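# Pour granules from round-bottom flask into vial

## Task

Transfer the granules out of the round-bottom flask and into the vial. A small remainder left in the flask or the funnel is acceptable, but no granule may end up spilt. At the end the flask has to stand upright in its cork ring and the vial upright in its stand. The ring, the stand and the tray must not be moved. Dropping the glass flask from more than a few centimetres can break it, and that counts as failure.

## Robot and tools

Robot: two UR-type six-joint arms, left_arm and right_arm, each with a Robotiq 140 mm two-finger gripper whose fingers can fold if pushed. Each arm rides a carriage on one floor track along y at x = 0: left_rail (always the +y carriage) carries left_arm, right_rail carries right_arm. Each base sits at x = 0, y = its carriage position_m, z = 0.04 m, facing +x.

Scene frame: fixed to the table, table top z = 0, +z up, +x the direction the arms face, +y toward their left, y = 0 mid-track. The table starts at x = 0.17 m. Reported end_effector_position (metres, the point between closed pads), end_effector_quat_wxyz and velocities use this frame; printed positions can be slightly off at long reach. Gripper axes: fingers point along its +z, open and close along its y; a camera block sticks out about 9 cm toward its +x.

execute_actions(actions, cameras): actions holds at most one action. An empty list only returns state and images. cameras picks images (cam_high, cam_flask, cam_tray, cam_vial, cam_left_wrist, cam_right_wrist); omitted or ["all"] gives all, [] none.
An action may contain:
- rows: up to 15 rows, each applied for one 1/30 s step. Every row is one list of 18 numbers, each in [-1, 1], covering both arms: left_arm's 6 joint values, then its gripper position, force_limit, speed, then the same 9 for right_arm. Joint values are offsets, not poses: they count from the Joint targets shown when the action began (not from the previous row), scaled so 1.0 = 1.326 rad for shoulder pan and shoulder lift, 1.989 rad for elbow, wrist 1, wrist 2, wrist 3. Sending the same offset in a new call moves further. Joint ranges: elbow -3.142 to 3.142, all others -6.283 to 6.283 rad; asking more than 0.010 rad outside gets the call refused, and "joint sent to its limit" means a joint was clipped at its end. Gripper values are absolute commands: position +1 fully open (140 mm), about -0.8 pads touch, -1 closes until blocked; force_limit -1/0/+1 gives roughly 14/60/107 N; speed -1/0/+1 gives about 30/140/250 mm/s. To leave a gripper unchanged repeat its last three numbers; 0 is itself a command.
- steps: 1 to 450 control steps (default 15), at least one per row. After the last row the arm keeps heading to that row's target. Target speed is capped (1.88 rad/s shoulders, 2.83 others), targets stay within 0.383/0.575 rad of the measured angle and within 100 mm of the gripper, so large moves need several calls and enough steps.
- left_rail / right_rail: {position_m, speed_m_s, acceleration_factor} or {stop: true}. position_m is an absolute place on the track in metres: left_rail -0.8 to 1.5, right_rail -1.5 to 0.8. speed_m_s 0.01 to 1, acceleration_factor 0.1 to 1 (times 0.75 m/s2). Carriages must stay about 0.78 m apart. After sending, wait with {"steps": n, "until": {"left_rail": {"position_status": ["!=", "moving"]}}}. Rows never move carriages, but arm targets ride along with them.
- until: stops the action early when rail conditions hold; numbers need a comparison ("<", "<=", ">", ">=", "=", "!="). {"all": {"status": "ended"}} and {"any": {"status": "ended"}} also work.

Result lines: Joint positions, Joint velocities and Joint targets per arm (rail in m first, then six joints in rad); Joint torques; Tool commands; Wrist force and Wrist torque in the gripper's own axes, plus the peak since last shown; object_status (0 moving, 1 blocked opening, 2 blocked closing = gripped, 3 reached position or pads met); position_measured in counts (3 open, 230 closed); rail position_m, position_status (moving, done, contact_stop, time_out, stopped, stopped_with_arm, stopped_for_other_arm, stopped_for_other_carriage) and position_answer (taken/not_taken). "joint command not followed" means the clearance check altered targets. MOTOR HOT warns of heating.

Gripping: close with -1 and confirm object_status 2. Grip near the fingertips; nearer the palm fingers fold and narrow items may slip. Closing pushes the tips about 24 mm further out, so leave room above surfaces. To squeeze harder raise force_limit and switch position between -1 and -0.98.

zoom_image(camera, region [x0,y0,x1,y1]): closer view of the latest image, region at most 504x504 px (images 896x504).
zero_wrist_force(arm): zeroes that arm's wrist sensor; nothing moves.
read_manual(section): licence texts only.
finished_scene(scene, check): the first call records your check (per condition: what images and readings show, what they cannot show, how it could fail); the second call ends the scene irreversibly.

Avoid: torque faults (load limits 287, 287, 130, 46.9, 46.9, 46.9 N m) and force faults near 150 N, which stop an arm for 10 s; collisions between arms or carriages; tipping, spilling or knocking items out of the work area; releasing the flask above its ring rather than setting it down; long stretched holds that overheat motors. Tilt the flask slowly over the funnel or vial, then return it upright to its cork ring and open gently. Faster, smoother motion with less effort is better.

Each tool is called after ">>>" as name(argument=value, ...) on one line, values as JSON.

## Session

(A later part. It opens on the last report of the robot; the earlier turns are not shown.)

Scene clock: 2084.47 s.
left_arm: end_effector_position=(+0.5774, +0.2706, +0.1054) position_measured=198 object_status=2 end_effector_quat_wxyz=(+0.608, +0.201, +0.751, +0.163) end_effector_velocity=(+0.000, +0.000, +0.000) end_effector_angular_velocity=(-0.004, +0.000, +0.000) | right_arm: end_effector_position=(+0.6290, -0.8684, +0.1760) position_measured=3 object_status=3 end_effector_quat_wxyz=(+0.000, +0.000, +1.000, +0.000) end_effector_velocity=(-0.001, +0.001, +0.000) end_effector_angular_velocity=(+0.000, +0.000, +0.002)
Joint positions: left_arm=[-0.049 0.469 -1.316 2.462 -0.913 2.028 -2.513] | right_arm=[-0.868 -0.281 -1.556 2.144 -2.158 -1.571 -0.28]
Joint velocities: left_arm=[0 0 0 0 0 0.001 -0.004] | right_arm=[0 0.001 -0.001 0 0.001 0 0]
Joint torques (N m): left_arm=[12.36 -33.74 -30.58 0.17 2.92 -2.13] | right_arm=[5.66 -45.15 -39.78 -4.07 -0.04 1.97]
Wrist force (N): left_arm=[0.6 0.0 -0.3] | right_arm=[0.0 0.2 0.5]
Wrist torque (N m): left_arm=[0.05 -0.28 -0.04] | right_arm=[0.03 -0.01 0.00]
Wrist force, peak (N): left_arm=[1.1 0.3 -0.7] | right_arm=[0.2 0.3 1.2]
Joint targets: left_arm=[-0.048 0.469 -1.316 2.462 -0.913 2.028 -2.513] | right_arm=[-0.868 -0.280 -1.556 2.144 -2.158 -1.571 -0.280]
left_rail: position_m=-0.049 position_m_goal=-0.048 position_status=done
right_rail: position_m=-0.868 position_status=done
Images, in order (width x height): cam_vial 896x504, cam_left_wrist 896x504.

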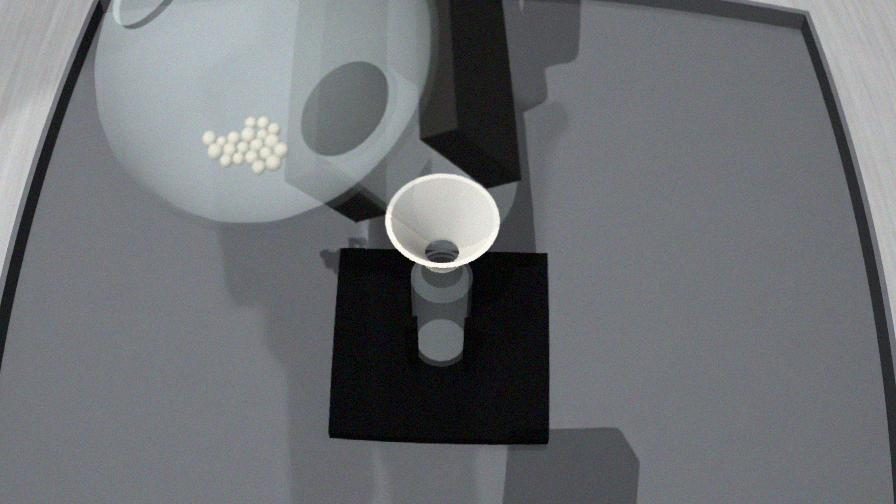

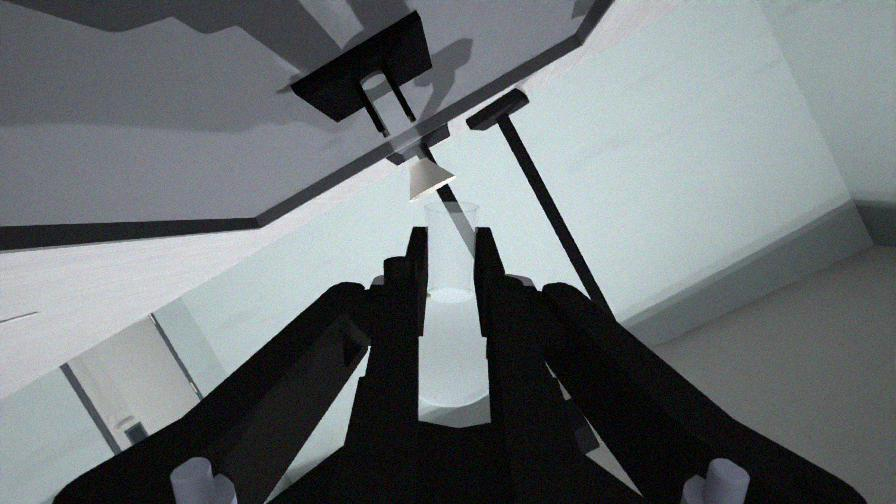

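>>> zoom_image(camera="cam_left_wrist", region=[380, 130, 500, 250])

>>> zoom_image(camera="cam_vial", region=[180, 40, 420, 220])

>>> zoom_image(camera="cam_vial", region=[360, 120, 540, 300])

Scaled by 4.200 from the camera's 896x504 image, which has a finer 1280x720 frame.

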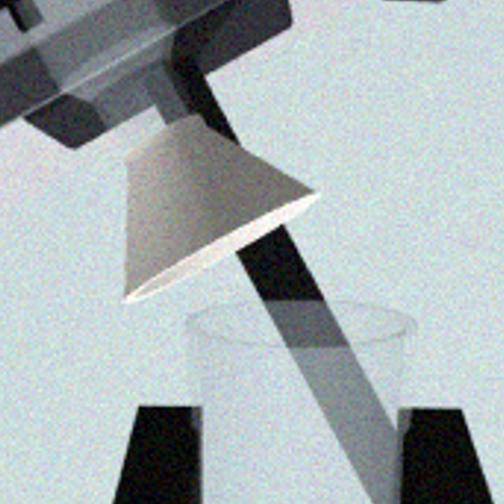

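Scaled by 2.100 from the camera's 896x504 image, which has a finer 1280x720 frame.

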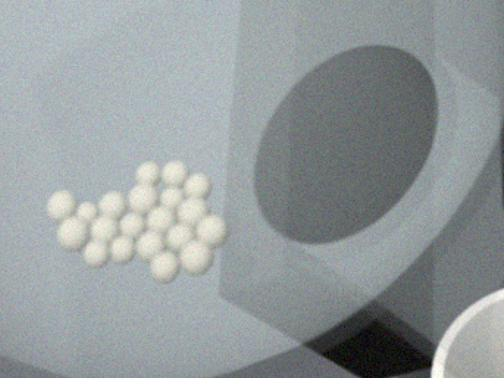

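Scaled by 2.800 from the camera's 896x504 image, which has a finer 1280x720 frame.

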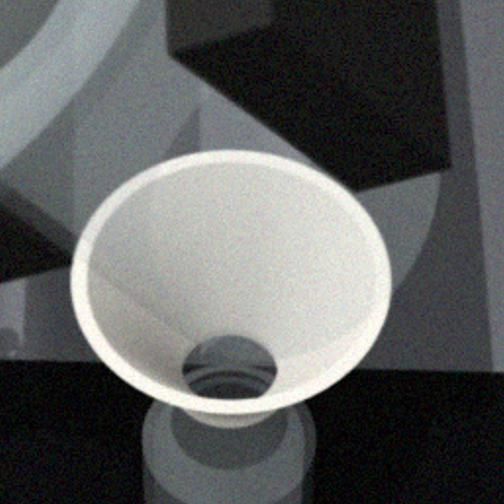

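>>> execute_actions(actions=[{"rows": [[0.00001,0.00001,0,0,0.00001,-0.00013,-1,-0.3,-1,0,0,0,0,0,0,1,1,1],[0.00009,0.00004,-0.00003,0.00001,0.00006,-0.00082,-1,-0.3,-1,0,0,0,0,0,0,1,1,1],[0.00028,0.00013,-0.00009,0.00002,0.00018,-0.0025,-1,-0.3,-1,0,0,0,0,0,0,1,1,1],[0.00059,0.00028,-0.00018,0.00004,0.00038,-0.00525,-1,-0.3,-1,0,0,0,0,0,0,1,1,1],[0.00101,0.00048,-0.00031,0.00008,0.00065,-0.00904,-1,-0.3,-1,0,0,0,0,0,0,1,1,1],[0.00152,0.00072,-0.00047,0.00011,0.00099,-0.01364,-1,-0.3,-1,0,0,0,0,0,0,1,1,1],[0.0021,0.00099,-0.00066,0.00016,0.00136,-0.01885,-1,-0.3,-1,0,0,0,0,0,0,1,1,1],[0.0027,0.00127,-0.00084,0.0002,0.00175,-0.02419,-1,-0.3,-1,0,0,0,0,0,0,1,1,1],[0.00328,0.00155,-0.00102,0.00025,0.00213,-0.0294,-1,-0.3,-1,0,0,0,0,0,0,1,1,1],[0.00379,0.00179,-0.00118,0.00028,0.00246,-0.034,-1,-0.3,-1,0,0,0,0,0,0,1,1,1],[0.00421,0.00199,-0.00132,0.00032,0.00273,-0.03779,-1,-0.3,-1,0,0,0,0,0,0,1,1,1],[0.00452,0.00213,-0.00141,0.00034,0.00293,-0.04055,-1,-0.3,-1,0,0,0,0,0,0,1,1,1],[0.00471,0.00222,-0.00147,0.00035,0.00305,-0.04223,-1,-0.3,-1,0,0,0,0,0,0,1,1,1],[0.00479,0.00226,-0.00149,0.00036,0.0031,-0.04291,-1,-0.3,-1,0,0,0,0,0,0,1,1,1],[0.0048,0.002266,-0.001498,0.000359,0.003113,-0.043043,-1,-0.3,-1,0,0,0,0,0,0,1,1,1]], "steps": 18}], cameras=["cam_vial", "cam_left_wrist"])

Scene clock: 2115.53 s.
left_arm: end_effector_position=(+0.5769, +0.2730, +0.1049) position_measured=198 object_status=2 end_effector_quat_wxyz=(+0.614, +0.168, +0.759, +0.137) end_effector_velocity=(+0.000, +0.000, +0.000) end_effector_angular_velocity=(-0.003, +0.000, +0.001) | right_arm: end_effector_position=(+0.6290, -0.8684, +0.1760) position_measured=3 object_status=3 end_effector_quat_wxyz=(+0.000, +0.000, +1.000, +0.000) end_effector_velocity=(+0.000, +0.000, +0.000) end_effector_angular_velocity=(+0.000, +0.000, +0.000)
Joint positions: left_arm=[-0.049 0.475 -1.313 2.46 -0.912 2.034 -2.598] | right_arm=[-0.868 -0.281 -1.556 2.144 -2.158 -1.571 -0.281]
Joint velocities: left_arm=[0 0.001 0 -0.001 0 0.001 -0.003] | right_arm=[0 0 0 0 0 0 0]
Joint torques (N m): left_arm=[13.92 -33.92 -30.75 0.1 3.03 -2.01] | right_arm=[5.77 -46.03 -39.95 -4.54 -0.12 2.15]
Wrist force (N): left_arm=[0.4 -0.1 -0.7] | right_arm=[0.0 0.4 0.7]
Wrist torque (N m): left_arm=[0.01 -0.26 -0.04] | right_arm=[0.10 -0.01 0.00]
Wrist force, peak (N): left_arm=[1.1 -0.1 -0.6] | right_arm=[-0.2 0.5 1.1]
Joint targets: left_arm=[-0.048 0.475 -1.313 2.459 -0.912 2.034 -2.599] | right_arm=[-0.868 -0.280 -1.556 2.144 -2.158 -1.571 -0.280]
left_rail: position_m=-0.049 position_m_goal=-0.048 position_status=done
right_rail: position_m=-0.868 position_status=done
Images, in order (width x height): cam_vial 896x504, cam_left_wrist 896x504.

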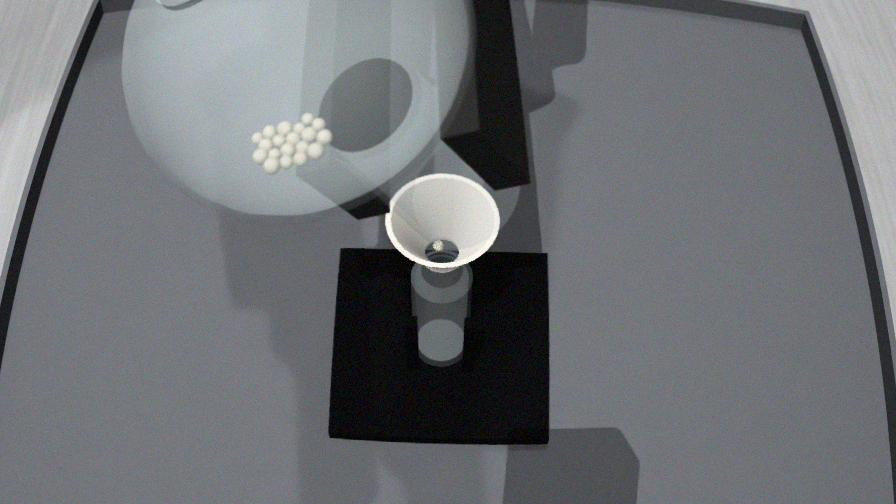

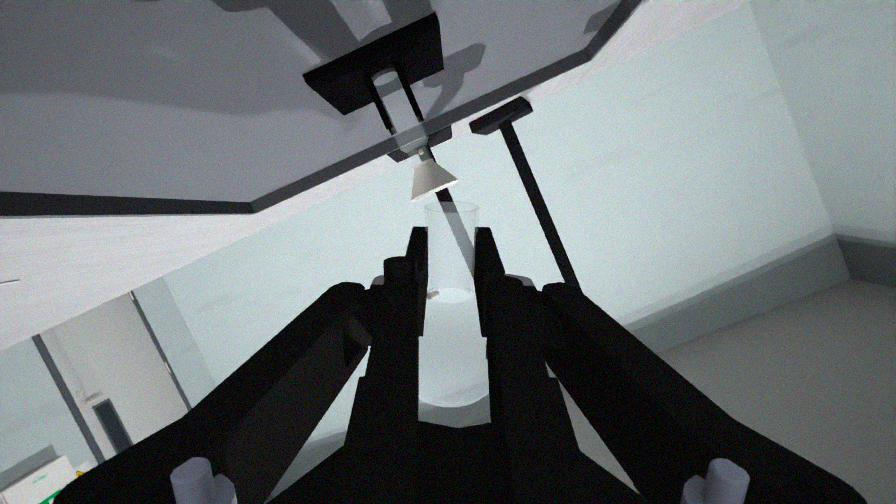

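>>> zoom_image(camera="cam_vial", region=[360, 120, 540, 300])

>>> zoom_image(camera="cam_vial", region=[220, 40, 440, 220])

>>> zoom_image(camera="cam_left_wrist", region=[340, 60, 500, 220])

>>> zoom_image(camera="cam_vial", region=[300, 230, 580, 470])

Scaled by 2.800 from the camera's 896x504 image, which has a finer 1280x720 frame.

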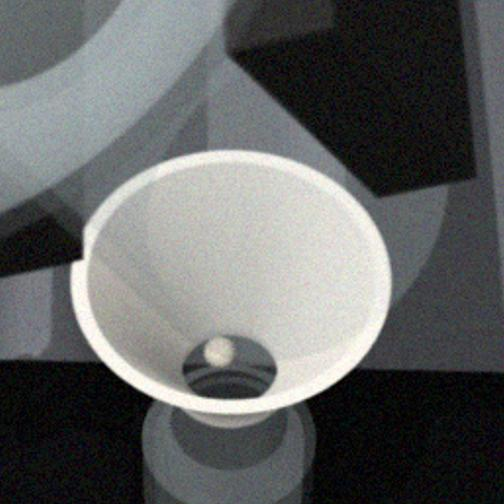

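Scaled by 2.291 from the camera's 896x504 image, which has a finer 1280x720 frame.

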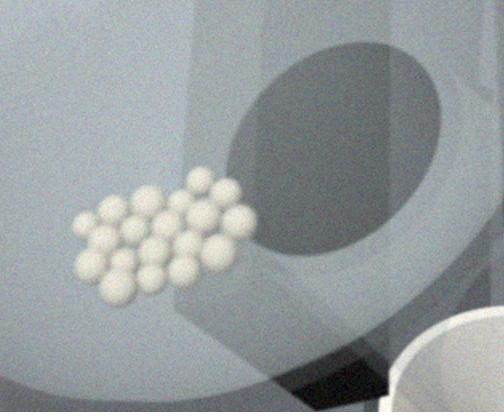

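Scaled by 3.150 from the camera's 896x504 image, which has a finer 1280x720 frame.

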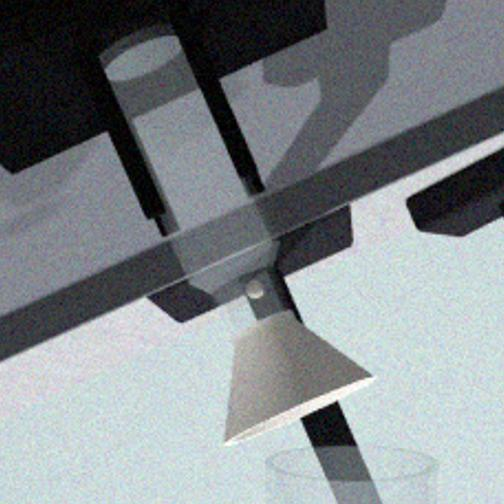

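Scaled by 1.800 from the camera's 896x504 image, which has a finer 1280x720 frame.

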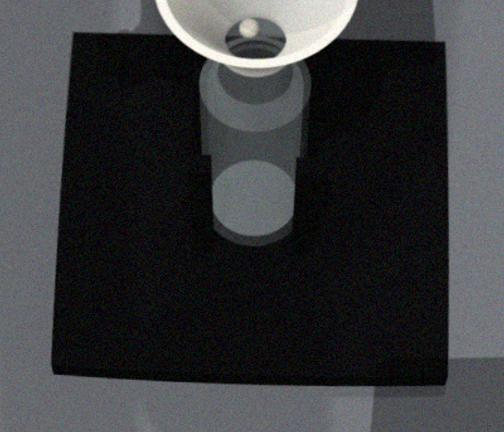

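>>> execute_actions(actions=[], cameras=["cam_vial"])

>>> zoom_image(camera="cam_vial", region=[320, 160, 572, 412])

>>> zoom_image(camera="cam_vial", region=[220, 40, 440, 220])

Scene clock: 2127.90 s.
left_arm: end_effector_position=(+0.5769, +0.2730, +0.1049) position_measured=198 object_status=2 end_effector_quat_wxyz=(+0.614, +0.168, +0.759, +0.136) end_effector_velocity=(+0.000, -0.001, +0.000) end_effector_angular_velocity=(-0.001, +0.000, +0.000) | right_arm: end_effector_position=(+0.6290, -0.8684, +0.1760) position_measured=3 object_status=3 end_effector_quat_wxyz=(+0.000, +0.000, +1.000, +0.000) end_effector_velocity=(+0.000, -0.001, +0.000) end_effector_angular_velocity=(-0.001, +0.000, -0.001)
Joint positions: left_arm=[-0.048 0.475 -1.313 2.459 -0.912 2.034 -2.599] | right_arm=[-0.868 -0.281 -1.556 2.144 -2.158 -1.571 -0.28]
Joint velocities: left_arm=[0 -0.001 0 0 0 -0.001 -0.001] | right_arm=[0 -0.001 0.001 0 -0.001 -0.001 0]
Joint torques (N m): left_arm=[9.06 -35.73 -8.86 -2.94 1.96 -2.37] | right_arm=[3.74 -45.47 -40.19 -4.7 -0.57 2.19]
Wrist force (N): left_arm=[0.2 -0.1 -0.2] | right_arm=[-0.3 0.1 0.6]
Wrist torque (N m): left_arm=[0.02 -0.21 -0.04] | right_arm=[0.03 0.06 0.00]
Wrist force, peak (N): left_arm=[0.7 -0.6 -0.9] | right_arm=[0.0 0.2 1.2]
Joint targets: left_arm=[-0.048 0.475 -1.313 2.459 -0.912 2.034 -2.599] | right_arm=[-0.868 -0.280 -1.556 2.144 -2.158 -1.571 -0.280]
Tool commands: left_gripper/position=-1.0 left_gripper/force_limit=-0.3 left_gripper/speed=-1.0 right_gripper/position=+1.0 right_gripper/force_limit=+1.0 right_gripper/speed=+1.0
left_rail: position_m=-0.048 position_status=done
right_rail: position_m=-0.868 position_status=done
Images, in order (width x height): cam_vial 896x504.

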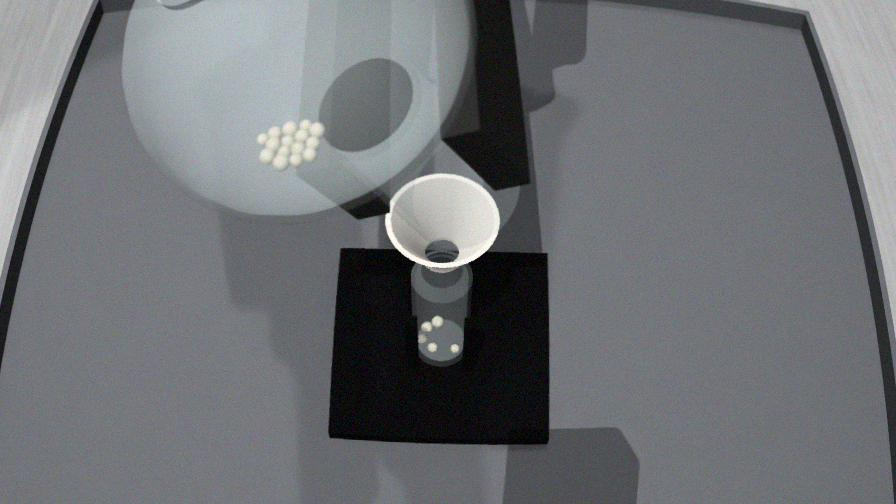

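Scaled by 2.000 from the camera's 896x504 image, which has a finer 1280x720 frame.

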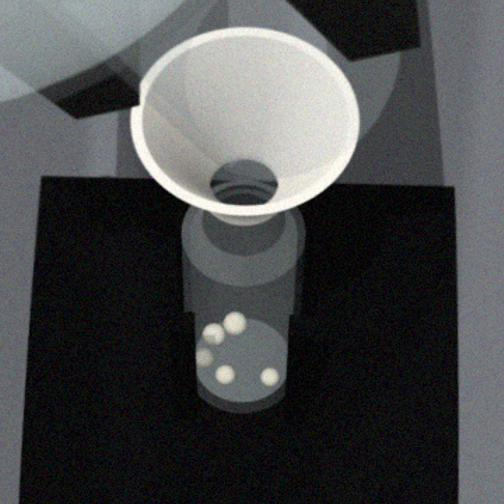

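Scaled by 2.291 from the camera's 896x504 image, which has a finer 1280x720 frame.

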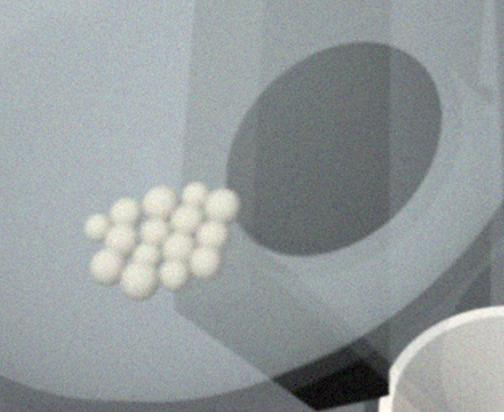

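>>> execute_actions(actions=[{"rows": [[0.00001,0.00001,0,0,0.00001,-0.00013,-1,-0.3,-1,0,0,0,0,0,0,1,1,1],[0.00009,0.00004,-0.00003,0.00001,0.00006,-0.00082,-1,-0.3,-1,0,0,0,0,0,0,1,1,1],[0.00028,0.00013,-0.00009,0.00002,0.00018,-0.0025,-1,-0.3,-1,0,0,0,0,0,0,1,1,1],[0.00059,0.00028,-0.00018,0.00004,0.00038,-0.00525,-1,-0.3,-1,0,0,0,0,0,0,1,1,1],[0.00101,0.00048,-0.00031,0.00008,0.00065,-0.00904,-1,-0.3,-1,0,0,0,0,0,0,1,1,1],[0.00152,0.00072,-0.00047,0.00011,0.00099,-0.01364,-1,-0.3,-1,0,0,0,0,0,0,1,1,1],[0.0021,0.00099,-0.00066,0.00016,0.00136,-0.01885,-1,-0.3,-1,0,0,0,0,0,0,1,1,1],[0.0027,0.00127,-0.00084,0.0002,0.00175,-0.02419,-1,-0.3,-1,0,0,0,0,0,0,1,1,1],[0.00328,0.00155,-0.00102,0.00025,0.00213,-0.0294,-1,-0.3,-1,0,0,0,0,0,0,1,1,1],[0.00379,0.00179,-0.00118,0.00028,0.00246,-0.034,-1,-0.3,-1,0,0,0,0,0,0,1,1,1],[0.00421,0.00199,-0.00132,0.00032,0.00273,-0.03779,-1,-0.3,-1,0,0,0,0,0,0,1,1,1],[0.00452,0.00213,-0.00141,0.00034,0.00293,-0.04055,-1,-0.3,-1,0,0,0,0,0,0,1,1,1],[0.00471,0.00222,-0.00147,0.00035,0.00305,-0.04223,-1,-0.3,-1,0,0,0,0,0,0,1,1,1],[0.00479,0.00226,-0.00149,0.00036,0.0031,-0.04291,-1,-0.3,-1,0,0,0,0,0,0,1,1,1],[0.0048,0.002266,-0.001498,0.000359,0.003113,-0.043043,-1,-0.3,-1,0,0,0,0,0,0,1,1,1]], "steps": 18}], cameras=["cam_vial", "cam_left_wrist"])

>>> zoom_image(camera="cam_vial", region=[320, 160, 572, 412])

>>> zoom_image(camera="cam_vial", region=[220, 40, 440, 220])

>>> zoom_image(camera="cam_left_wrist", region=[340, 60, 500, 220])

Scene clock: 2143.43 s.
left_arm: end_effector_position=(+0.5763, +0.2753, +0.1044) position_measured=198 object_status=2 end_effector_quat_wxyz=(+0.620, +0.135, +0.765, +0.110) end_effector_velocity=(+0.000, +0.000, +0.000) end_effector_angular_velocity=(-0.003, +0.000, +0.001) | right_arm: end_effector_position=(+0.6290, -0.8684, +0.1760) position_measured=3 object_status=3 end_effector_quat_wxyz=(+0.000, +0.000, +1.000, +0.000) end_effector_velocity=(-0.001, +0.001, -0.001) end_effector_angular_velocity=(-0.001, +0.002, +0.000)
Joint positions: left_arm=[-0.048 0.481 -1.31 2.457 -0.912 2.04 -2.684] | right_arm=[-0.868 -0.281 -1.556 2.144 -2.158 -1.571 -0.28]
Joint velocities: left_arm=[0 0.001 0 0 0 0 -0.003] | right_arm=[0 0.001 0.001 0 0.001 -0.001 0.001]
Joint torques (N m): left_arm=[11.79 -33.55 -30.59 0.26 3.04 -2.15] | right_arm=[5.67 -47.21 -39.33 -4.63 -0.09 1.95]
Wrist force (N): left_arm=[0.9 -0.2 -0.8] | right_arm=[0.0 0.4 0.8]
Wrist torque (N m): left_arm=[-0.03 -0.36 -0.05] | right_arm=[0.10 -0.01 0.01]
Wrist force, peak (N): left_arm=[0.8 0.1 -1.1] | right_arm=[-0.2 0.9 0.9]
Joint targets: left_arm=[-0.048 0.482 -1.310 2.457 -0.912 2.040 -2.684] | right_arm=[-0.868 -0.280 -1.556 2.144 -2.158 -1.571 -0.280]
left_rail: position_m=-0.048 position_status=done
right_rail: position_m=-0.868 position_status=done
Images, in order (width x height): cam_vial 896x504, cam_left_wrist 896x504.

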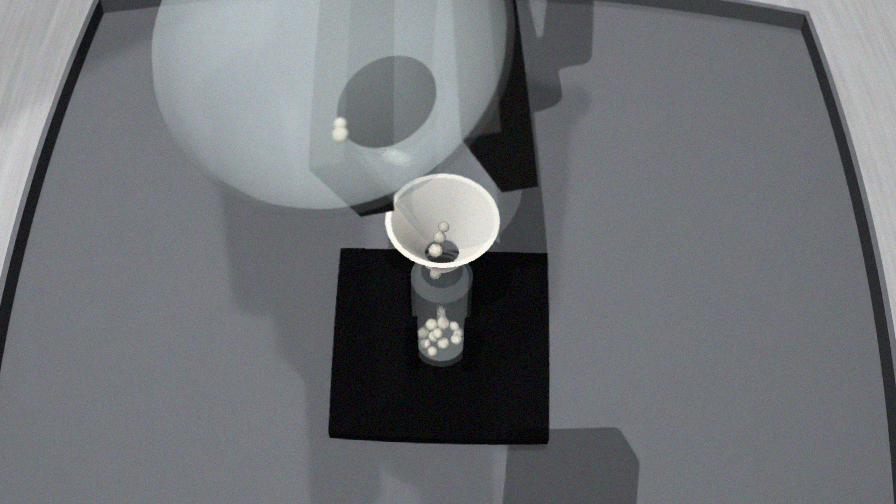

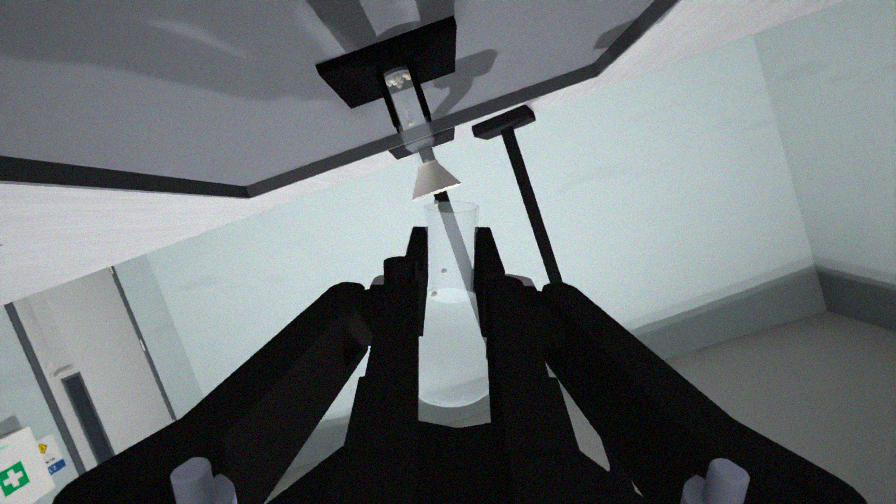

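Scaled by 2.000 from the camera's 896x504 image, which has a finer 1280x720 frame.

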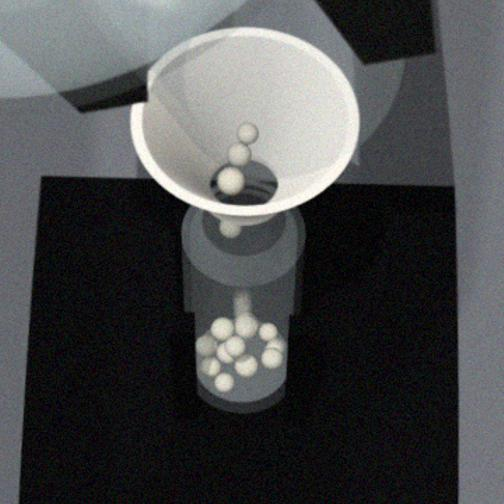

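Scaled by 2.291 from the camera's 896x504 image, which has a finer 1280x720 frame.

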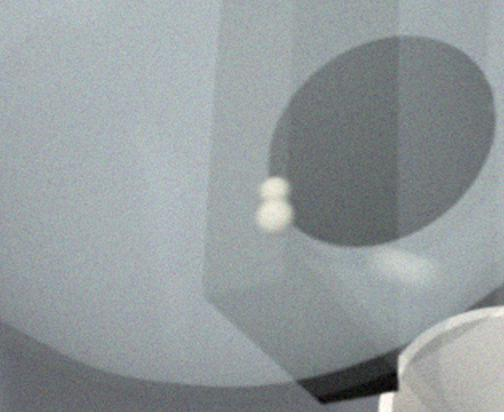

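Scaled by 3.150 from the camera's 896x504 image, which has a finer 1280x720 frame.

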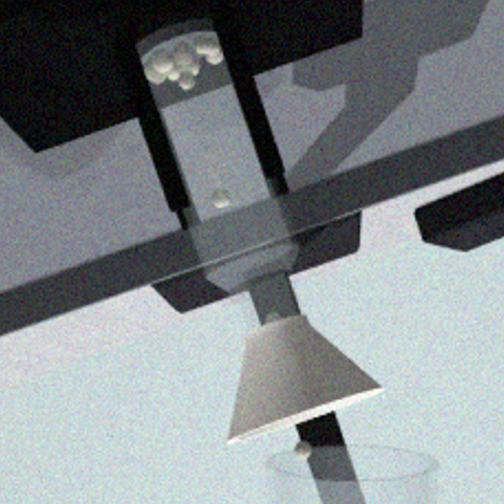

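>>> execute_actions(actions=[], cameras=["cam_vial", "cam_left_wrist", "cam_tray"])

Scene clock: 2172.60 s.
left_arm: end_effector_position=(+0.5763, +0.2753, +0.1044) position_measured=198 object_status=2 end_effector_quat_wxyz=(+0.620, +0.135, +0.765, +0.110) end_effector_velocity=(+0.000, +0.000, +0.000) end_effector_angular_velocity=(+0.000, +0.000, -0.001) | right_arm: end_effector_position=(+0.6290, -0.8684, +0.1760) position_measured=3 object_status=3 end_effector_quat_wxyz=(+0.000, +0.000, +1.000, +0.000) end_effector_velocity=(+0.000, +0.001, -0.001) end_effector_angular_velocity=(+0.001, +0.001, +0.002)
Joint positions: left_arm=[-0.048 0.482 -1.31 2.457 -0.912 2.04 -2.684] | right_arm=[-0.868 -0.281 -1.556 2.144 -2.158 -1.571 -0.281]
Joint velocities: left_arm=[0 0 0 0 0 0.001 0] | right_arm=[0 0.001 0.002 -0.001 0 0 -0.001]
Joint torques (N m): left_arm=[11 -34.99 -20.53 -1.89 2.48 -2.47] | right_arm=[5.81 -43.75 -40.24 -5.22 -0.27 2.42]
Wrist force (N): left_arm=[0.5 0.0 -0.5] | right_arm=[0.4 0.3 0.6]
Wrist torque (N m): left_arm=[0.03 -0.28 -0.05] | right_arm=[0.07 -0.11 0.00]
Wrist force, peak (N): left_arm=[0.9 -0.2 -1.0] | right_arm=[-0.2 0.6 1.2]
Joint targets: left_arm=[-0.048 0.482 -1.310 2.457 -0.912 2.040 -2.684] | right_arm=[-0.868 -0.280 -1.556 2.144 -2.158 -1.571 -0.280]
Tool commands: left_gripper/position=-1.0 left_gripper/force_limit=-0.3 left_gripper/speed=-1.0 right_gripper/position=+1.0 right_gripper/force_limit=+1.0 right_gripper/speed=+1.0
left_rail: position_m=-0.048 position_status=done
right_rail: position_m=-0.868 position_status=done
Images, in order (width x height): cam_tray 896x504, cam_vial 896x504, cam_left_wrist 896x504.

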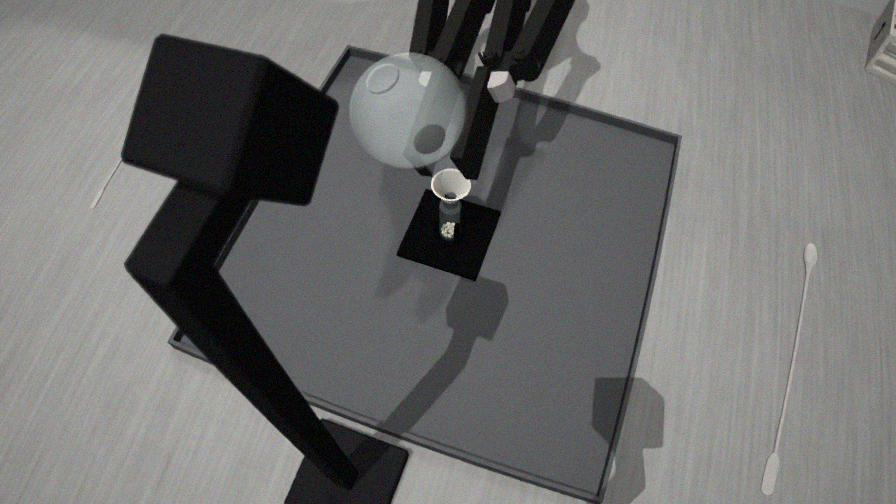

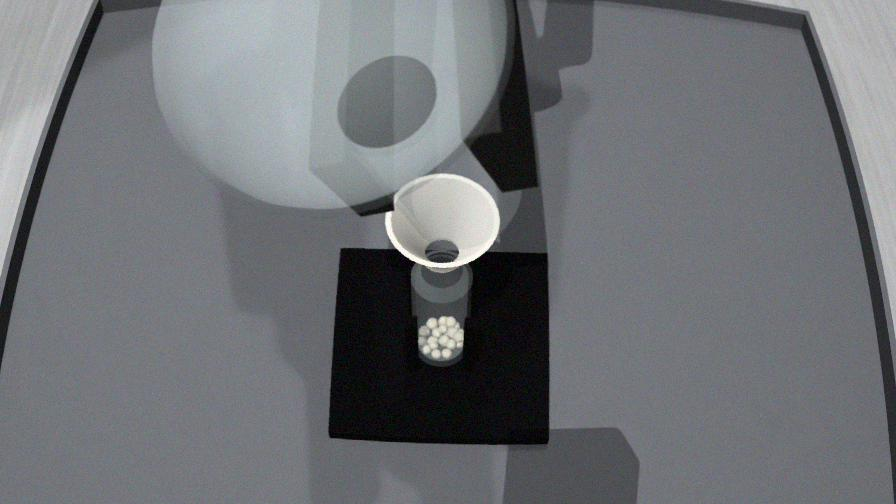

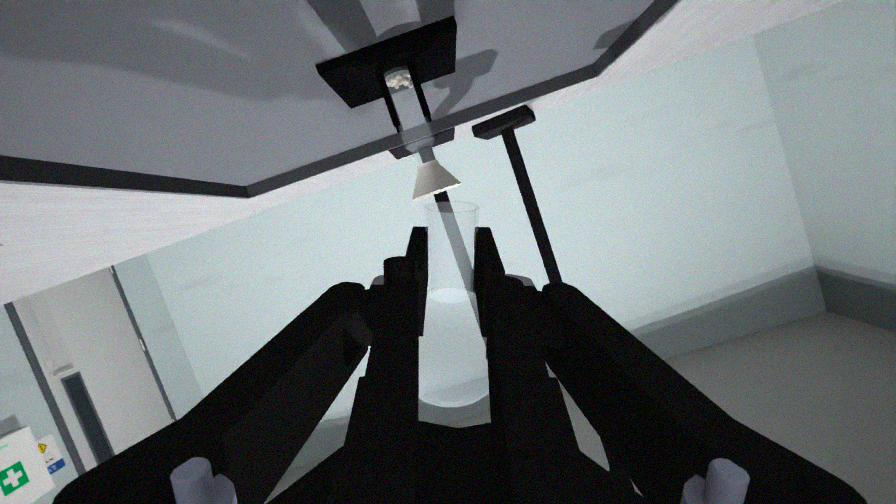

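>>> zoom_image(camera="cam_vial", region=[330, 30, 560, 390])

>>> zoom_image(camera="cam_left_wrist", region=[320, 30, 560, 440])

Scaled by 1.400 from the camera's 896x504 image, which has a finer 1280x720 frame.

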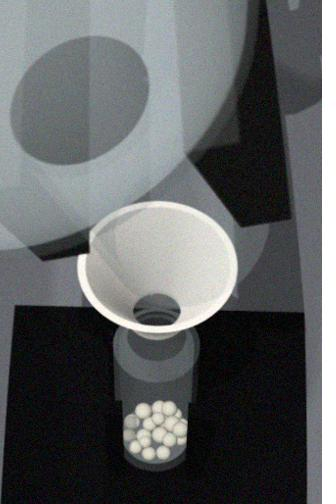

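Scaled by 1.229 from the camera's 896x504 image, which has a finer 1280x720 frame.

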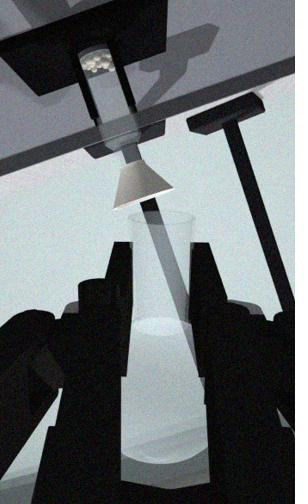

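>>> zoom_image(camera="cam_vial", region=[400, 290, 484, 374])

>>> zoom_image(camera="cam_vial", region=[380, 150, 560, 290])

>>> zoom_image(camera="cam_left_wrist", region=[400, 190, 510, 320])

>>> zoom_image(camera="cam_tray", region=[340, 40, 520, 280])

Scaled by 6.000 from the camera's 896x504 image, which has a finer 1280x720 frame.

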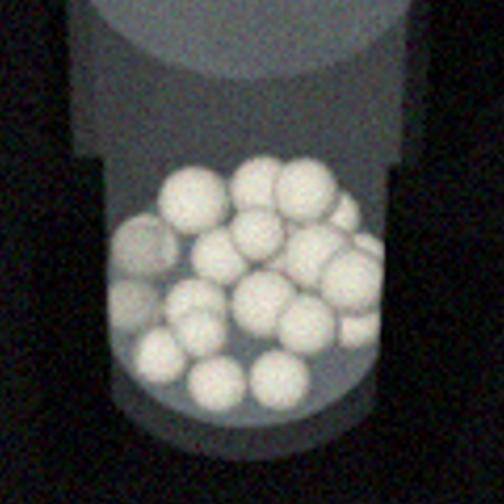

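Scaled by 2.800 from the camera's 896x504 image, which has a finer 1280x720 frame.

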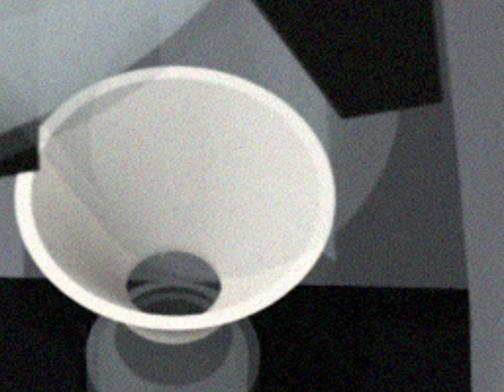

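Scaled by 3.877 from the camera's 896x504 image, which has a finer 1280x720 frame.

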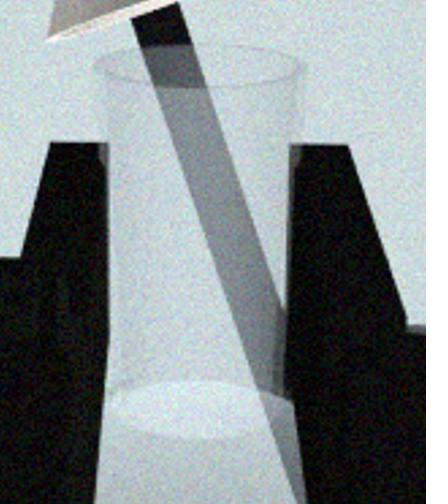

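Scaled by 2.100 from the camera's 896x504 image, which has a finer 1280x720 frame.

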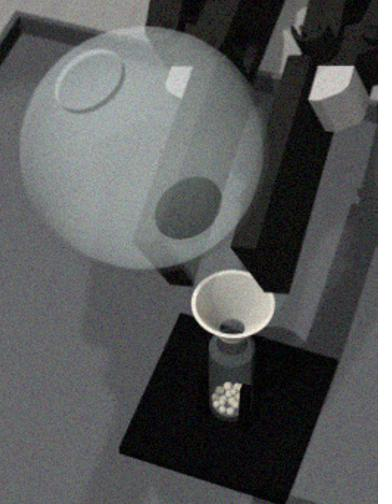

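>>> execute_actions(actions=[{"rows": [[-0.0001,-0.0003,0,0.0002,-0.0001,0.0010,-1,-0.3,-1,0,0,0,0,0,0,1,1,1],[-0.0006,-0.0020,0,0.0013,-0.0004,0.0066,-1,-0.3,-1,0,0,0,0,0,0,1,1,1],[-0.0019,-0.0062,-0.0001,0.0041,-0.0012,0.0200,-1,-0.3,-1,0,0,0,0,0,0,1,1,1],[-0.0040,-0.0129,-0.0003,0.0086,-0.0026,0.0421,-1,-0.3,-1,0,0,0,0,0,0,1,1,1],[-0.0068,-0.0223,-0.0005,0.0148,-0.0044,0.0725,-1,-0.3,-1,0,0,0,0,0,0,1,1,1],[-0.0103,-0.0336,-0.0007,0.0223,-0.0067,0.1095,-1,-0.3,-1,0,0,0,0,0,0,1,1,1],[-0.0143,-0.0464,-0.0009,0.0309,-0.0092,0.1513,-1,-0.3,-1,0,0,0,0,0,0,1,1,1],[-0.0183,-0.0596,-0.0012,0.0396,-0.0119,0.1941,-1,-0.3,-1,0,0,0,0,0,0,1,1,1],[-0.0222,-0.0724,-0.0015,0.0481,-0.0144,0.2359,-1,-0.3,-1,0,0,0,0,0,0,1,1,1],[-0.0257,-0.0838,-0.0017,0.0556,-0.0167,0.2729,-1,-0.3,-1,0,0,0,0,0,0,1,1,1],[-0.0286,-0.0931,-0.0019,0.0618,-0.0185,0.3033,-1,-0.3,-1,0,0,0,0,0,0,1,1,1],[-0.0306,-0.0999,-0.0020,0.0664,-0.0199,0.3254,-1,-0.3,-1,0,0,0,0,0,0,1,1,1],[-0.0319,-0.1040,-0.0021,0.0691,-0.0207,0.3389,-1,-0.3,-1,0,0,0,0,0,0,1,1,1],[-0.0324,-0.1057,-0.0022,0.0702,-0.0210,0.3444,-1,-0.3,-1,0,0,0,0,0,0,1,1,1],[-0.0325,-0.1060,-0.0022,0.0704,-0.0211,0.3454,-1,-0.3,-1,0,0,0,0,0,0,1,1,1]], "steps": 18}], cameras=["cam_vial", "cam_left_wrist"])

Scene clock: 2288.57 s.
left_arm: end_effector_position=(+0.5800, +0.2598, +0.1601) position_measured=198 object_status=2 end_effector_quat_wxyz=(+0.545, +0.388, +0.673, +0.315) end_effector_velocity=(+0.000, +0.000, +0.000) end_effector_angular_velocity=(+0.004, +0.000, +0.000) | right_arm: end_effector_position=(+0.6290, -0.8684, +0.1760) position_measured=3 object_status=3 end_effector_quat_wxyz=(+0.000, +0.000, +1.000, +0.000) end_effector_velocity=(+0.000, +0.000, +0.001) end_effector_angular_velocity=(+0.001, +0.000, +0.001)
Joint positions: left_arm=[-0.048 0.438 -1.45 2.452 -0.772 1.998 -1.998] | right_arm=[-0.868 -0.281 -1.556 2.144 -2.158 -1.571 -0.28]
Joint velocities: left_arm=[0 0 -0.001 0 0 -0.001 0.004] | right_arm=[0 0 0 -0.001 0.001 0.001 0]
Joint torques (N m): left_arm=[-11.91 -53.14 -35.81 0.35 -1.97 3.79] | right_arm=[2.76 -47.47 -41.06 -4.71 -0.83 2.1]
Wrist force (N): left_arm=[0.5 0.1 -0.6] | right_arm=[-0.2 0.5 0.6]
Wrist torque (N m): left_arm=[0.20 -0.17 -0.01] | right_arm=[0.10 0.05 0.01]
Wrist force, peak (N): left_arm=[2.3 -0.3 -0.6] | right_arm=[0.1 0.5 1.1]
Joint targets: left_arm=[-0.048 0.438 -1.450 2.452 -0.772 1.998 -1.998] | right_arm=[-0.868 -0.280 -1.556 2.144 -2.158 -1.571 -0.280]
left_rail: position_m=-0.048 position_status=done
right_rail: position_m=-0.868 position_status=done
Images, in order (width x height): cam_vial 896x504, cam_left_wrist 896x504.

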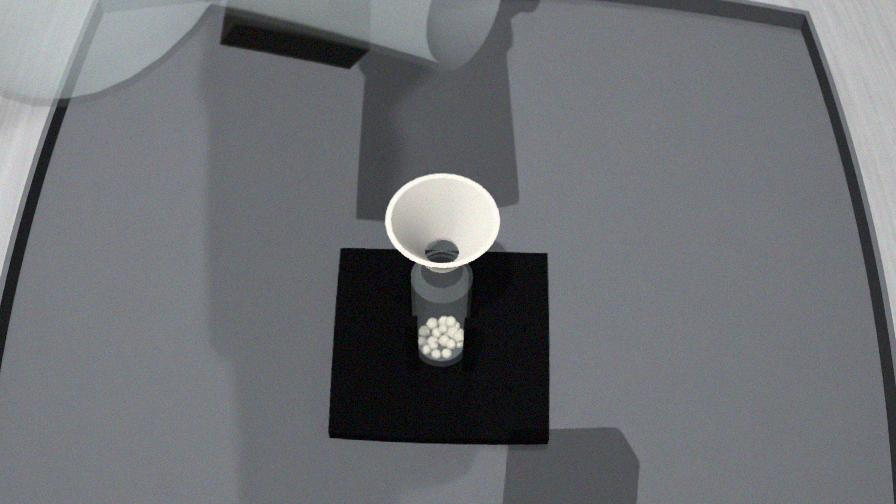

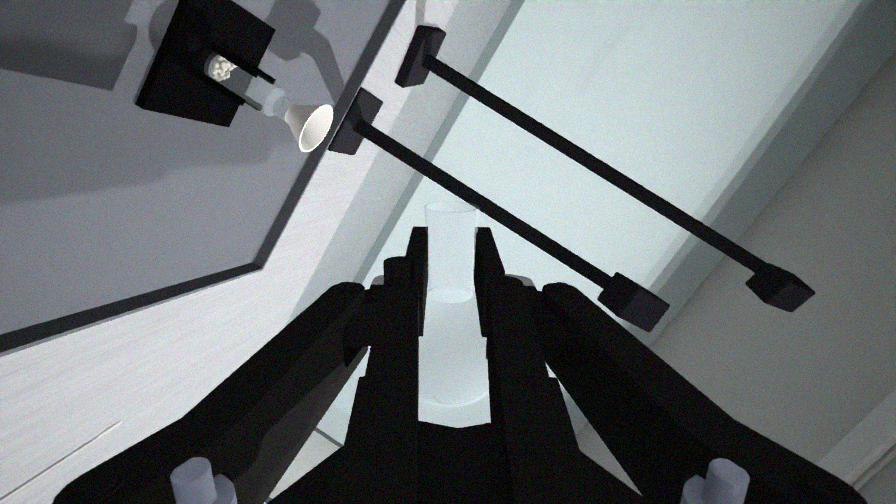

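>>> execute_actions(actions=[{"left_rail": {"position_m": 0.609, "acceleration_factor": 0.8}, "rows": [[0,-0.0003,0.0001,-0.0003,0,0.0057,-1,-0.3,-1,0,0,0,0,0,0,1,1,1],[0.0002,-0.0017,0.0006,-0.0017,0.0002,0.0228,-1,-0.3,-1,0,0,0,0,0,0,1,1,1],[0.0005,-0.0051,0.0017,-0.0051,0.0006,0.0514,-1,-0.3,-1,0,0,0,0,0,0,1,1,1],[0.0011,-0.0106,0.0037,-0.0107,0.0014,0.0913,-1,-0.3,-1,0,0,0,0,0,0,1,1,1],[0.0019,-0.0183,0.0063,-0.0184,0.0023,0.1369,-1,-0.3,-1,0,0,0,0,0,0,1,1,1],[0.0029,-0.0276,0.0095,-0.0278,0.0035,0.1825,-1,-0.3,-1,0,0,0,0,0,0,1,1,1],[0.0040,-0.0382,0.0132,-0.0384,0.0049,0.2282,-1,-0.3,-1,0,0,0,0,0,0,1,1,1],[0.0051,-0.0490,0.0169,-0.0493,0.0063,0.2738,-1,-0.3,-1,0,0,0,0,0,0,1,1,1],[0.0062,-0.0596,0.0205,-0.0599,0.0076,0.3195,-1,-0.3,-1,0,0,0,0,0,0,1,1,1],[0.0071,-0.0689,0.0238,-0.0693,0.0088,0.3651,-1,-0.3,-1,0,0,0,0,0,0,1,1,1],[0.0079,-0.0766,0.0264,-0.0770,0.0098,0.4107,-1,-0.3,-1,0,0,0,0,0,0,1,1,1],[0.0085,-0.0822,0.0283,-0.0826,0.0105,0.4506,-1,-0.3,-1,0,0,0,0,0,0,1,1,1],[0.0089,-0.0856,0.0295,-0.0860,0.0110,0.4792,-1,-0.3,-1,0,0,0,0,0,0,1,1,1],[0.0090,-0.0870,0.0300,-0.0874,0.0111,0.4963,-1,-0.3,-1,0,0,0,0,0,0,1,1,1],[0.0091,-0.0872,0.0301,-0.0877,0.0112,0.5020,-1,-0.3,-1,0,0,0,0,0,0,1,1,1]], "steps": 150, "until": {"any": {"status": "ended"}}}], cameras=["cam_flask", "cam_tray"])

Scene clock: 2322.40 s.
left_arm: end_effector_position=(+0.5684, +0.9128, +0.2500) position_measured=198 object_status=2 end_effector_quat_wxyz=(+0.339, +0.621, +0.339, +0.621) end_effector_velocity=(+0.000, +0.001, +0.000) end_effector_angular_velocity=(+0.001, +0.000, -0.001) | right_arm: end_effector_position=(+0.6290, -0.8684, +0.1760) position_measured=3 object_status=3 end_effector_quat_wxyz=(+0.000, +0.000, +1.000, +0.000) end_effector_velocity=(+0.001, +0.000, +0.001) end_effector_angular_velocity=(+0.000, -0.002, +0.000)
Joint positions: left_arm=[0.609 0.45 -1.566 2.512 -0.946 2.021 -0.999] | right_arm=[-0.868 -0.281 -1.556 2.144 -2.158 -1.571 -0.28]
Joint velocities: left_arm=[0.001 -0.001 0 0 0 0 0.001] | right_arm=[0 0 -0.001 -0.001 0 0 0]
Joint torques (N m): left_arm=[10.78 -42.87 -17.97 -4.68 2.72 3.08] | right_arm=[5.76 -47.5 -40.35 -4.49 -0.13 1.98]
Wrist force (N): left_arm=[-0.7 0.2 0.3] | right_arm=[-0.4 0.3 0.8]
Wrist torque (N m): left_arm=[0.37 0.04 -0.08] | right_arm=[0.06 0.08 0.01]
Wrist force, peak (N): left_arm=[-1.1 1.6 -0.3] | right_arm=[-0.1 0.7 1.0]
Joint targets: left_arm=[0.609 0.450 -1.566 2.512 -0.946 2.021 -0.999] | right_arm=[-0.868 -0.280 -1.556 2.144 -2.158 -1.571 -0.280]
left_rail: position_m=0.609 position_status=done
right_rail: position_m=-0.868 position_status=done
Images, in order (width x height): cam_flask 896x504, cam_tray 896x504.

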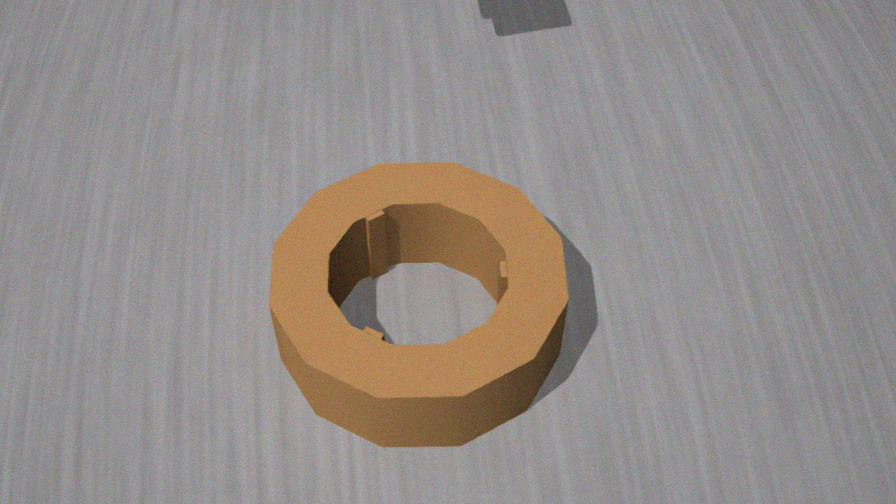

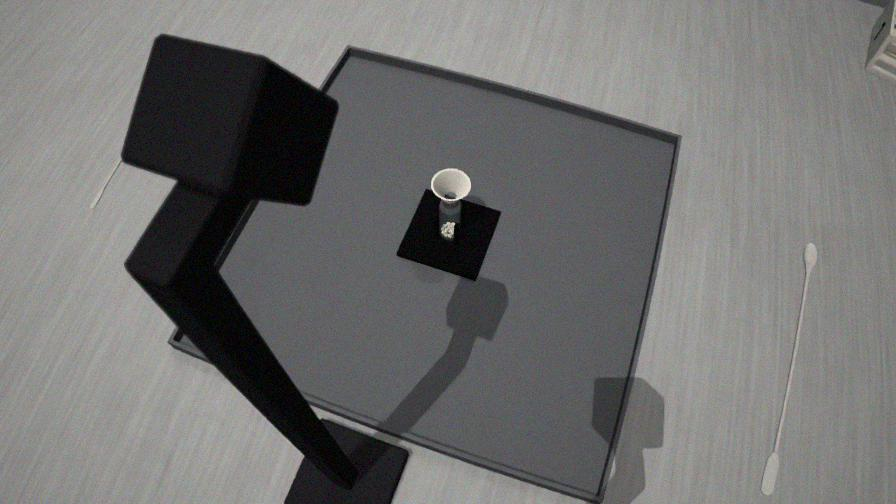

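>>> execute_actions(actions=[{"rows": [[0.0002,0.0006,-0.0002,-0.0002,0.0001,0.0057,-1,-0.3,-1,0,0,0,0,0,0,1,1,1],[0.0012,0.0038,-0.0012,-0.0013,0.0008,0.0229,-1,-0.3,-1,0,0,0,0,0,0,1,1,1],[0.0035,0.0118,-0.0037,-0.0041,0.0024,0.0514,-1,-0.3,-1,0,0,0,0,0,0,1,1,1],[0.0075,0.0247,-0.0079,-0.0086,0.0050,0.0913,-1,-0.3,-1,0,0,0,0,0,0,1,1,1],[0.0128,0.0425,-0.0135,-0.0148,0.0085,0.1370,-1,-0.3,-1,0,0,0,0,0,0,1,1,1],[0.0194,0.0642,-0.0204,-0.0224,0.0129,0.1826,-1,-0.3,-1,0,0,0,0,0,0,1,1,1],[0.0268,0.0887,-0.0282,-0.0309,0.0178,0.2283,-1,-0.3,-1,0,0,0,0,0,0,1,1,1],[0.0344,0.1139,-0.0362,-0.0397,0.0229,0.2740,-1,-0.3,-1,0,0,0,0,0,0,1,1,1],[0.0418,0.1384,-0.0440,-0.0482,0.0278,0.3196,-1,-0.3,-1,0,0,0,0,0,0,1,1,1],[0.0483,0.1600,-0.0509,-0.0558,0.0321,0.3653,-1,-0.3,-1,0,0,0,0,0,0,1,1,1],[0.0537,0.1779,-0.0566,-0.0620,0.0357,0.4110,-1,-0.3,-1,0,0,0,0,0,0,1,1,1],[0.0576,0.1908,-0.0607,-0.0665,0.0383,0.4509,-1,-0.3,-1,0,0,0,0,0,0,1,1,1],[0.0600,0.1987,-0.0632,-0.0693,0.0399,0.4794,-1,-0.3,-1,0,0,0,0,0,0,1,1,1],[0.0610,0.2020,-0.0643,-0.0704,0.0406,0.4965,-1,-0.3,-1,0,0,0,0,0,0,1,1,1],[0.0612,0.2026,-0.0645,-0.0706,0.0407,0.5023,-1,-0.3,-1,0,0,0,0,0,0,1,1,1]], "steps": 18}], cameras=["cam_flask", "cam_left_wrist"])

Scene clock: 2349.73 s.
left_arm: end_effector_position=(+0.6244, +0.9783, +0.1850) position_measured=198 object_status=2 end_effector_quat_wxyz=(+0.000, +0.707, +0.001, +0.707) end_effector_velocity=(+0.000, +0.000, -0.001) end_effector_angular_velocity=(+0.003, +0.001, -0.001) | right_arm: end_effector_position=(+0.6290, -0.8684, +0.1760) position_measured=3 object_status=3 end_effector_quat_wxyz=(+0.000, +0.000, +1.000, +0.000) end_effector_velocity=(+0.000, +0.000, -0.001) end_effector_angular_velocity=(+0.000, +0.000, +0.000)
Joint positions: left_arm=[0.609 0.532 -1.297 2.384 -1.086 2.101 -0.001] | right_arm=[-0.868 -0.281 -1.556 2.144 -2.158 -1.571 -0.28]
Joint velocities: left_arm=[0 0 0.001 0 0 0 0.003] | right_arm=[0 0 0.001 0.001 -0.001 0 0]
Joint torques (N m): left_arm=[12.07 -37.97 -35.1 -4.93 2.75 3.66] | right_arm=[6.77 -43.7 -40.84 -4.5 0.18 2.08]
Wrist force (N): left_arm=[-2.0 -0.7 0.5] | right_arm=[-0.1 0.7 0.4]
Wrist torque (N m): left_arm=[0.06 0.11 -0.02] | right_arm=[0.16 0.01 0.00]
Wrist force, peak (N): left_arm=[-2.6 -2.8 1.7] | right_arm=[-0.2 0.3 1.1]
Joint targets: left_arm=[0.609 0.532 -1.297 2.384 -1.086 2.101 0.000] | right_arm=[-0.868 -0.280 -1.556 2.144 -2.158 -1.571 -0.280]
left_rail: position_m=0.609 position_status=done
right_rail: position_m=-0.868 position_status=done
Images, in order (width x height): cam_flask 896x504, cam_left_wrist 896x504.

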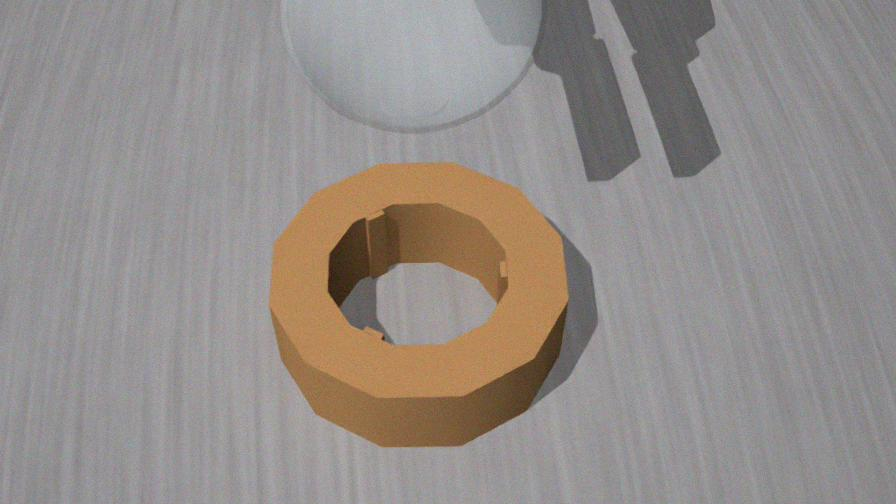

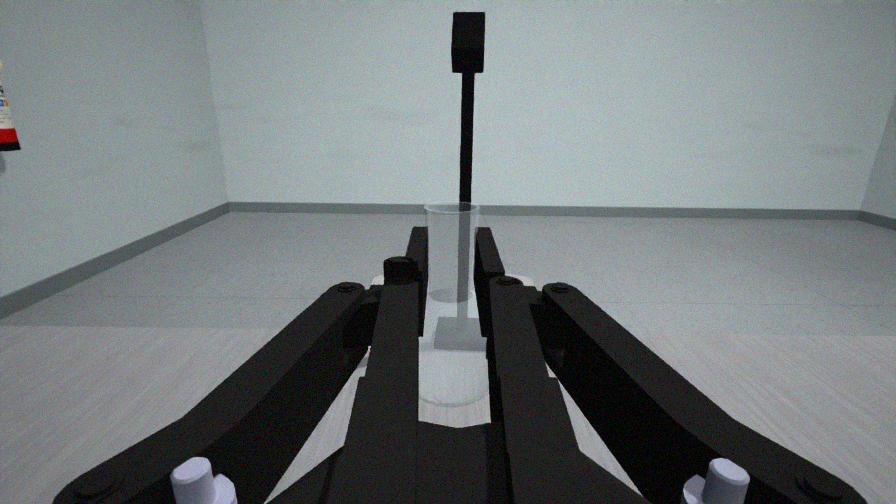

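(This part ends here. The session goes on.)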